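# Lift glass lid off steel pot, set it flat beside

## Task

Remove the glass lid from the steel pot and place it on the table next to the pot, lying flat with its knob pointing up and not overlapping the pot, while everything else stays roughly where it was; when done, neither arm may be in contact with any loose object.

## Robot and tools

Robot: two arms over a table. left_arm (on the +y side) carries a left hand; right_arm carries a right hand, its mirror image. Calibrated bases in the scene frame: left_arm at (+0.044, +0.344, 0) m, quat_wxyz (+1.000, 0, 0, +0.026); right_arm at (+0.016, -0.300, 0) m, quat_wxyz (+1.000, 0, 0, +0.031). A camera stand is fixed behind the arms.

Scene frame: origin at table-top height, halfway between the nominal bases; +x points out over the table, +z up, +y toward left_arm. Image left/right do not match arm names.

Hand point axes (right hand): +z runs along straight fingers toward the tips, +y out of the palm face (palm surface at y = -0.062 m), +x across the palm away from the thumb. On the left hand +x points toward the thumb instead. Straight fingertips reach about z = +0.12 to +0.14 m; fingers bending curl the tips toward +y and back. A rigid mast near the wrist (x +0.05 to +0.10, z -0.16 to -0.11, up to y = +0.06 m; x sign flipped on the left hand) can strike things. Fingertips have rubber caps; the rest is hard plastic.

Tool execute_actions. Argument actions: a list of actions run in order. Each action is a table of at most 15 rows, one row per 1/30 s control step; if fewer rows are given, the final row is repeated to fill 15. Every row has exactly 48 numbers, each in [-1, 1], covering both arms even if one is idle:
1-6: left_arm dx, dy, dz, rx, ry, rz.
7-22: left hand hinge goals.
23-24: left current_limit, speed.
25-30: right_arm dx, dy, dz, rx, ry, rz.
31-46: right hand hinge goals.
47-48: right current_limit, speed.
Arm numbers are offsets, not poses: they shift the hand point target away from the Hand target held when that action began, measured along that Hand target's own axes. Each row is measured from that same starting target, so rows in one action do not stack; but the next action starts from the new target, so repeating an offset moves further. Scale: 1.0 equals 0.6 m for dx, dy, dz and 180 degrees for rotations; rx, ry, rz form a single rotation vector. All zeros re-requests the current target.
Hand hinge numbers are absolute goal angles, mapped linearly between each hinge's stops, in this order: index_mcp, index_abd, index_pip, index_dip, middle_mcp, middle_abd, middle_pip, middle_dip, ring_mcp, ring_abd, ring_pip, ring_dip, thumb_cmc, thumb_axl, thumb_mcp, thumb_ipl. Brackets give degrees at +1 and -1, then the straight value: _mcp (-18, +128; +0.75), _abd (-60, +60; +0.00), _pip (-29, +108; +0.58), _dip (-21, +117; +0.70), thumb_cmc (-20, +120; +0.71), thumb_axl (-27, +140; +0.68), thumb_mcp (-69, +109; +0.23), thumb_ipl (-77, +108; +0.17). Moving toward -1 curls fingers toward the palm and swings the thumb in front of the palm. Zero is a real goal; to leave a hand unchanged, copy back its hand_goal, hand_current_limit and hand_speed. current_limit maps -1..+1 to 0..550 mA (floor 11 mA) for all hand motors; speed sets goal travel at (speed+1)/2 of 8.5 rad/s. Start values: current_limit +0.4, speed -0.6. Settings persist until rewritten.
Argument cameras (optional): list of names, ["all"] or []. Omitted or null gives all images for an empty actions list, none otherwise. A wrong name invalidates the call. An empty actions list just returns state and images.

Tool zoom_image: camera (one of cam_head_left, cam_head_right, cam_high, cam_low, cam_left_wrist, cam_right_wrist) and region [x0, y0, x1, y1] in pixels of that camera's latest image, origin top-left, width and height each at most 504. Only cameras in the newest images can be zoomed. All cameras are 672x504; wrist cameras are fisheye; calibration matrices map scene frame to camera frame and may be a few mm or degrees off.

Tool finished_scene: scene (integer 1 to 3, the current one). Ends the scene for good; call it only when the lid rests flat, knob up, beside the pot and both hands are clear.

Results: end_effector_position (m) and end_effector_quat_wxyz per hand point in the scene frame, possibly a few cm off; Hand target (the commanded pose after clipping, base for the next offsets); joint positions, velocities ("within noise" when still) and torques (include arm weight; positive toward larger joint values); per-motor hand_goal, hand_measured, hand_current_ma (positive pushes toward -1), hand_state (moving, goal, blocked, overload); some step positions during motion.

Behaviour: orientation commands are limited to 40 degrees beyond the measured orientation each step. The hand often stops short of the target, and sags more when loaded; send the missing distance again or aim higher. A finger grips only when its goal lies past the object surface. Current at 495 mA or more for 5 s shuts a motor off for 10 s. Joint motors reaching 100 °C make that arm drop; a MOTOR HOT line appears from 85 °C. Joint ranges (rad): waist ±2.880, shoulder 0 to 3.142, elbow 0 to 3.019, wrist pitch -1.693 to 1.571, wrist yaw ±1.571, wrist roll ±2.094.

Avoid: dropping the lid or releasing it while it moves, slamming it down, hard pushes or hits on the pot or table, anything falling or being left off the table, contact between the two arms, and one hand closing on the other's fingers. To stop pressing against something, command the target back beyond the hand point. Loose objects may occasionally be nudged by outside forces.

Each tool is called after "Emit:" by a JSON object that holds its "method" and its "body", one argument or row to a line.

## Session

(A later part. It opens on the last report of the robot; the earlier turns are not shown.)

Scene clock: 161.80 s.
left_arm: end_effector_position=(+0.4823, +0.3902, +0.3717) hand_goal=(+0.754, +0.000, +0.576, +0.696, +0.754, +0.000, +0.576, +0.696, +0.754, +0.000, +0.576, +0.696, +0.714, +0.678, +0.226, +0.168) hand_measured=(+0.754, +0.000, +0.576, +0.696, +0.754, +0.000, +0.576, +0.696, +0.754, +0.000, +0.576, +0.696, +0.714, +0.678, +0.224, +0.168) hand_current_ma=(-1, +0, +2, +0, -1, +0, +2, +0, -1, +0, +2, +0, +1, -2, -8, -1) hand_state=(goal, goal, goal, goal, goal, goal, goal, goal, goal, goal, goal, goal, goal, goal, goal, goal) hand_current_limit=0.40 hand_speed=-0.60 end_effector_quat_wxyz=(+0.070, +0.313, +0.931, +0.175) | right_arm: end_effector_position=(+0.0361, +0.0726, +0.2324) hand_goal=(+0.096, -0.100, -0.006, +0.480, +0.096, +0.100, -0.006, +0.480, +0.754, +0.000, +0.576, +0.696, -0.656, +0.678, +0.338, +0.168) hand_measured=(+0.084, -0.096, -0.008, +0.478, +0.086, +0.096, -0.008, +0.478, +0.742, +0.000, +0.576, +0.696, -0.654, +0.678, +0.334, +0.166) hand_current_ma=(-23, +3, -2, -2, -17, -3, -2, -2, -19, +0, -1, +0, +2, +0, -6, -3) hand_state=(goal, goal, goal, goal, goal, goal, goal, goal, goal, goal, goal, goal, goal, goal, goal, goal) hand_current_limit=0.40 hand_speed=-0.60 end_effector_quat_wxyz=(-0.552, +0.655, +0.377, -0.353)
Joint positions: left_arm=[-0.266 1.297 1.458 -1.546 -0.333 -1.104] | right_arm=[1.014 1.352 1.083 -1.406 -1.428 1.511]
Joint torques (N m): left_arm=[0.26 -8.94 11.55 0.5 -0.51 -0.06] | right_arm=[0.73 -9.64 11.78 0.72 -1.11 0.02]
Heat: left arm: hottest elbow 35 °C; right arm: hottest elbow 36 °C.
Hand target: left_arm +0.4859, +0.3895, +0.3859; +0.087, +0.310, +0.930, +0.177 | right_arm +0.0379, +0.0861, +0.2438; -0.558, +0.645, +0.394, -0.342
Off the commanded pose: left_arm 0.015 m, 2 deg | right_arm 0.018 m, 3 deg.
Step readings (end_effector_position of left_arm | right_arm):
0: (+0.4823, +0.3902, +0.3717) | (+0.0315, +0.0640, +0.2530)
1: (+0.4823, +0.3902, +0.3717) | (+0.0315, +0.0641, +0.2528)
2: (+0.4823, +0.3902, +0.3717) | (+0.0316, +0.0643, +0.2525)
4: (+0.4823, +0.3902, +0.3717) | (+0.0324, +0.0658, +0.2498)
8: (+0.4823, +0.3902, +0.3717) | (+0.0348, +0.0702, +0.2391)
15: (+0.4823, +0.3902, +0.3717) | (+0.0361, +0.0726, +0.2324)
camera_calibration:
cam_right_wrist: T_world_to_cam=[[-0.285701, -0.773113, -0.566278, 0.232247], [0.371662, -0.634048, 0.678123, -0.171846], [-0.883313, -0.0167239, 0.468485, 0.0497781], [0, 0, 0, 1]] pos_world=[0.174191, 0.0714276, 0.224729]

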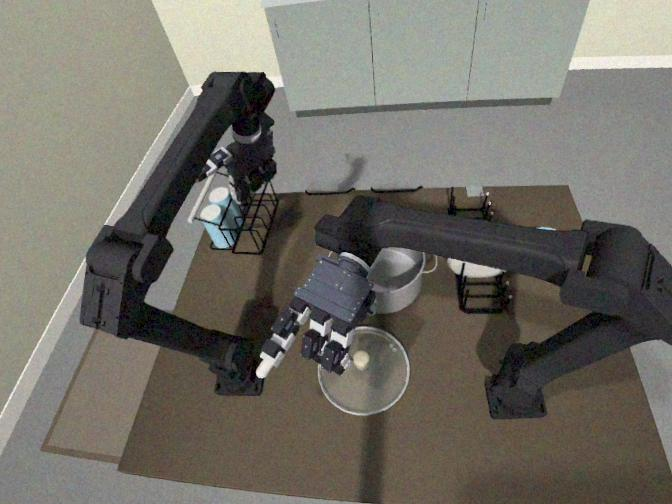

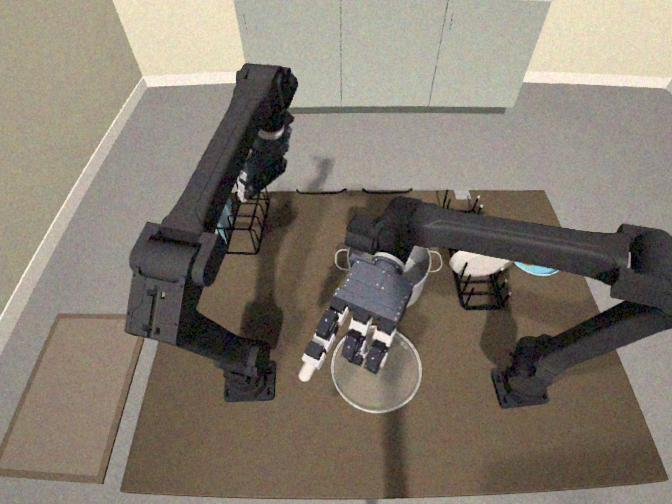

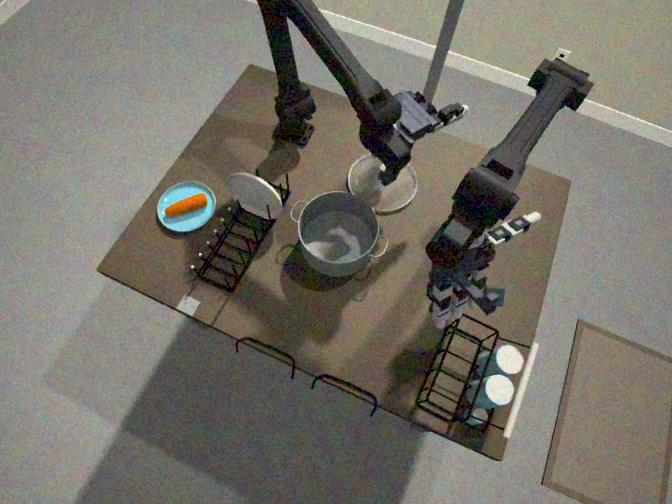

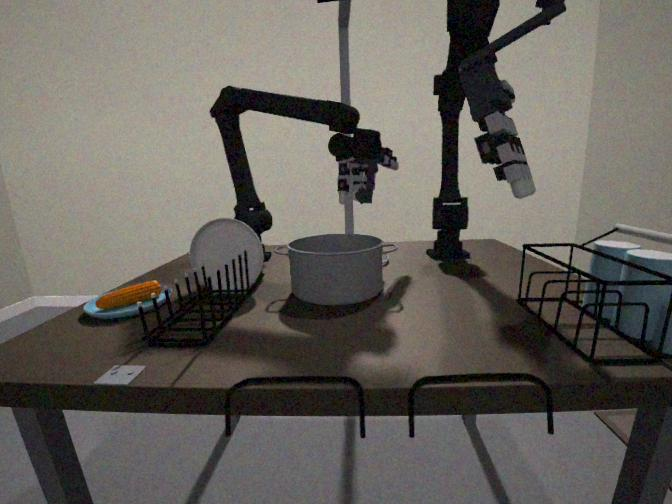

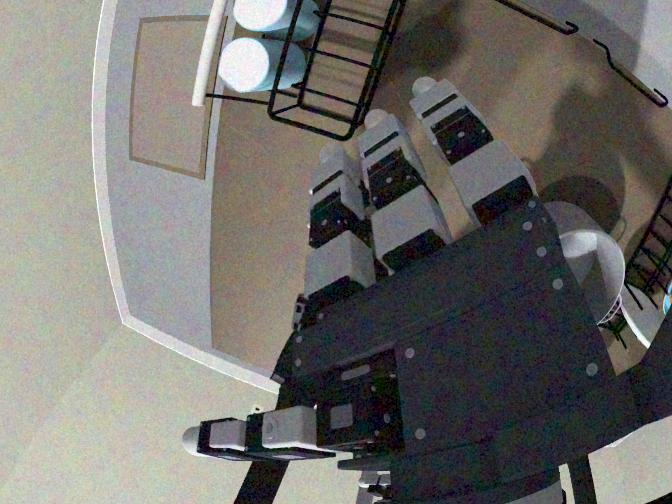

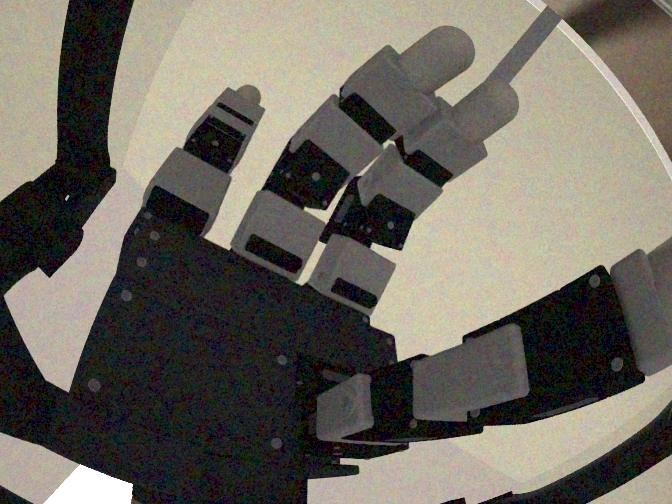

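Emit:
{"method": "execute_actions", "body": {
  "actions": [
    [[0,0,0,0,0,0,0.754,0,0.576,0.696,0.754,0,0.576,0.696,0.754,0,0.576,0.696,0.714,0.678,0.226,0.168,0.4,-0.6,-0.0166,0.0524,0.0021,0,0,0,0.095,-0.1,-0.007,0.479,0.095,0.1,-0.007,0.479,0.754,0,0.576,0.696,-0.657,0.678,0.337,0.168,0.4,-0.6]],
    [[0,0,0,0,0,0,0.754,0,0.576,0.696,0.754,0,0.576,0.696,0.754,0,0.576,0.696,0.714,0.678,0.226,0.168,0.4,-0.6,-0.0166,0.0524,0.0021,0,0,0,0.095,-0.1,-0.007,0.479,0.095,0.1,-0.007,0.479,0.754,0,0.576,0.696,-0.657,0.678,0.337,0.168,0.4,-0.6]],
    [[0,0,0,0,0,0,0.754,0,0.576,0.696,0.754,0,0.576,0.696,0.754,0,0.576,0.696,0.714,0.678,0.226,0.168,0.4,-0.6,-0.0166,0.0524,0.0021,0,0,0,0.095,-0.1,-0.007,0.479,0.095,0.1,-0.007,0.479,0.754,0,0.576,0.696,-0.657,0.678,0.337,0.168,0.4,-0.6]]
  ],
  "cameras": ["cam_head_left","cam_head_right","cam_high"]
}}

Emit:
{"method": "zoom_image", "body": {
  "camera": "cam_head_left",
  "region": [290, 300, 440, 430]
}}

Emit:
{"method": "zoom_image", "body": {
  "camera": "cam_head_right",
  "region": [290, 300, 440, 430]
}}

Emit:
{"method": "zoom_image", "body": {
  "camera": "cam_high",
  "region": [300, 80, 460, 240]
}}

Scene clock: 169.03 s.
left_arm: end_effector_position=(+0.4823, +0.3902, +0.3717) hand_goal=(+0.754, +0.000, +0.576, +0.696, +0.754, +0.000, +0.576, +0.696, +0.754, +0.000, +0.576, +0.696, +0.714, +0.678, +0.226, +0.168) hand_measured=(+0.754, +0.000, +0.576, +0.696, +0.754, +0.000, +0.576, +0.696, +0.754, +0.000, +0.576, +0.696, +0.714, +0.678, +0.224, +0.168) hand_current_ma=(-1, +0, +2, +0, -1, +0, +2, +0, -1, +0, +2, +0, +1, -2, -8, -1) hand_state=(goal, goal, goal, goal, goal, goal, goal, goal, goal, goal, goal, goal, goal, goal, goal, goal) hand_current_limit=0.40 hand_speed=-0.60 end_effector_quat_wxyz=(+0.070, +0.313, +0.931, +0.175) | right_arm: end_effector_position=(+0.0280, +0.0563, +0.1586) hand_goal=(+0.096, -0.100, -0.006, +0.480, +0.096, +0.100, -0.006, +0.480, +0.754, +0.000, +0.576, +0.696, -0.656, +0.678, +0.338, +0.168) hand_measured=(+0.084, -0.096, -0.008, +0.478, +0.086, +0.098, -0.008, +0.478, +0.742, +0.000, +0.576, +0.696, -0.654, +0.678, +0.334, +0.166) hand_current_ma=(-20, +3, -2, -2, -15, -2, -2, -2, -19, +0, -1, +0, +1, +0, -6, -3) hand_state=(goal, goal, goal, goal, goal, goal, goal, goal, goal, goal, goal, goal, goal, goal, goal, goal) hand_current_limit=0.40 hand_speed=-0.60 end_effector_quat_wxyz=(-0.559, +0.640, +0.400, -0.342)
Joint positions: left_arm=[-0.266 1.297 1.458 -1.546 -0.333 -1.104] | right_arm=[1.013 1.398 0.92 -1.316 -1.426 1.336]
Joint torques (N m): left_arm=[0.21 -8.94 11.54 0.49 -0.51 -0.05] | right_arm=[-1.38 -8.64 6.64 0.46 -1.02 -0.09]
Heat: left arm: hottest elbow 36 °C; right arm: hottest elbow 35 °C.
Hand target: left_arm +0.4859, +0.3895, +0.3859; +0.087, +0.310, +0.930, +0.177 | right_arm +0.0328, +0.0550, +0.1500; -0.559, +0.645, +0.394, -0.342
Off the commanded pose: left_arm 0.015 m, 2 deg | right_arm 0.010 m, 1 deg.
Step readings (end_effector_position of left_arm | right_arm):
0: (+0.4823, +0.3902, +0.3717) | (+0.0361, +0.0726, +0.2324)
1: (+0.4823, +0.3902, +0.3717) | (+0.0361, +0.0726, +0.2324)
2: (+0.4823, +0.3902, +0.3717) | (+0.0363, +0.0731, +0.2322)
4: (+0.4823, +0.3902, +0.3717) | (+0.0375, +0.0752, +0.2317)
8: (+0.4823, +0.3902, +0.3717) | (+0.0383, +0.0766, +0.2279)
15: (+0.4823, +0.3902, +0.3717) | (+0.0375, +0.0750, +0.2237)
16: (+0.4823, +0.3902, +0.3717) | (+0.0375, +0.0751, +0.2233)
17: (+0.4823, +0.3902, +0.3717) | (+0.0375, +0.0750, +0.2217)
19: (+0.4823, +0.3902, +0.3717) | (+0.0360, +0.0723, +0.2141)
23: (+0.4823, +0.3902, +0.3717) | (+0.0317, +0.0641, +0.1970)
30: (+0.4823, +0.3902, +0.3717) | (+0.0323, +0.0651, +0.1905)
31: (+0.4823, +0.3902, +0.3717) | (+0.0324, +0.0653, +0.1903)
32: (+0.4823, +0.3902, +0.3717) | (+0.0324, +0.0652, +0.1890)
34: (+0.4823, +0.3902, +0.3717) | (+0.0311, +0.0629, +0.1821)
38: (+0.4823, +0.3902, +0.3717) | (+0.0271, +0.0550, +0.1663)
45: (+0.4823, +0.3902, +0.3717) | (+0.0276, +0.0555, +0.1588)
Images, in order (width x height): cam_head_left 672x504, cam_head_right 672x504, cam_high 672x504.

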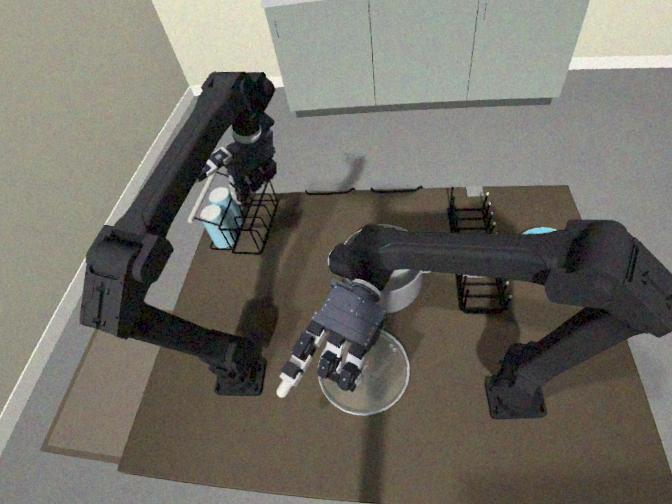

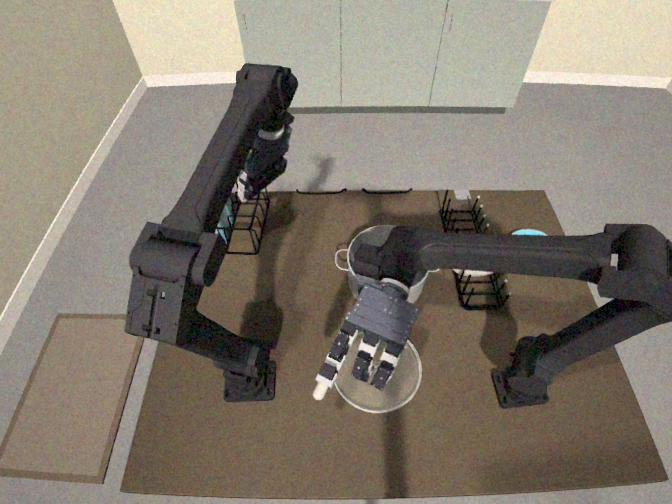

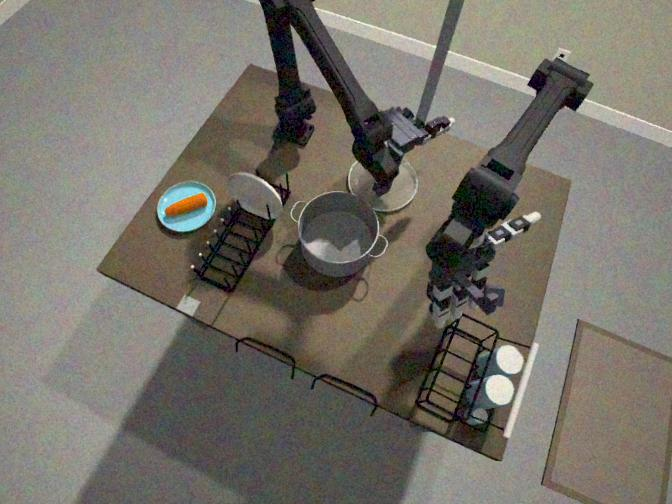

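Scaled by 3.360.

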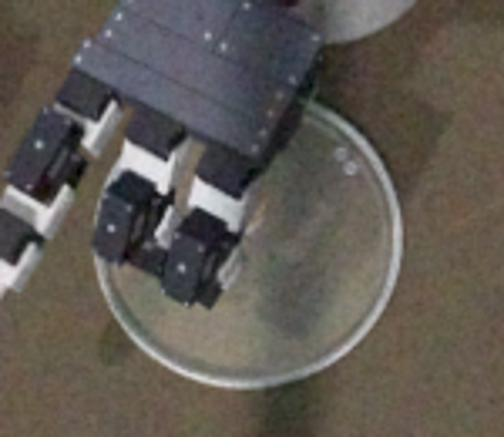

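Scaled by 3.360.

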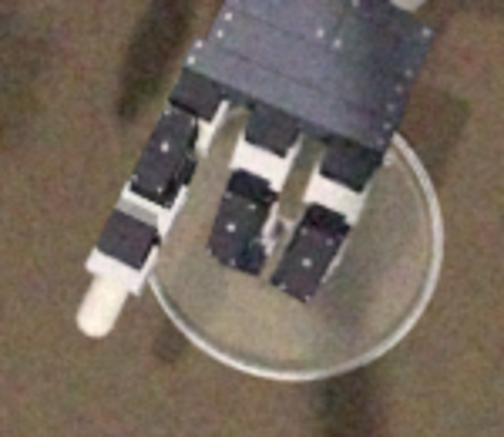

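Scaled by 3.150.

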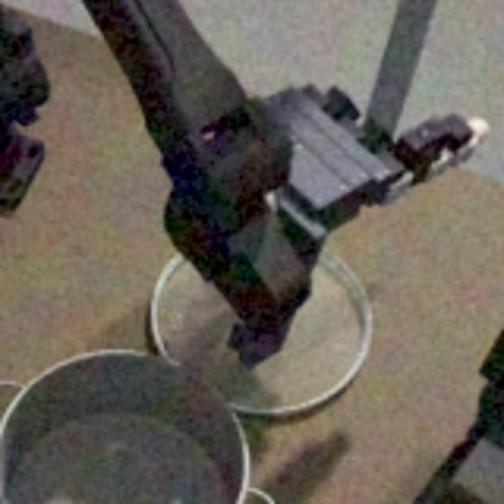

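Emit:
{"method": "finished_scene", "body": {
  "scene": 1
}}

The scene is finished: the task was done.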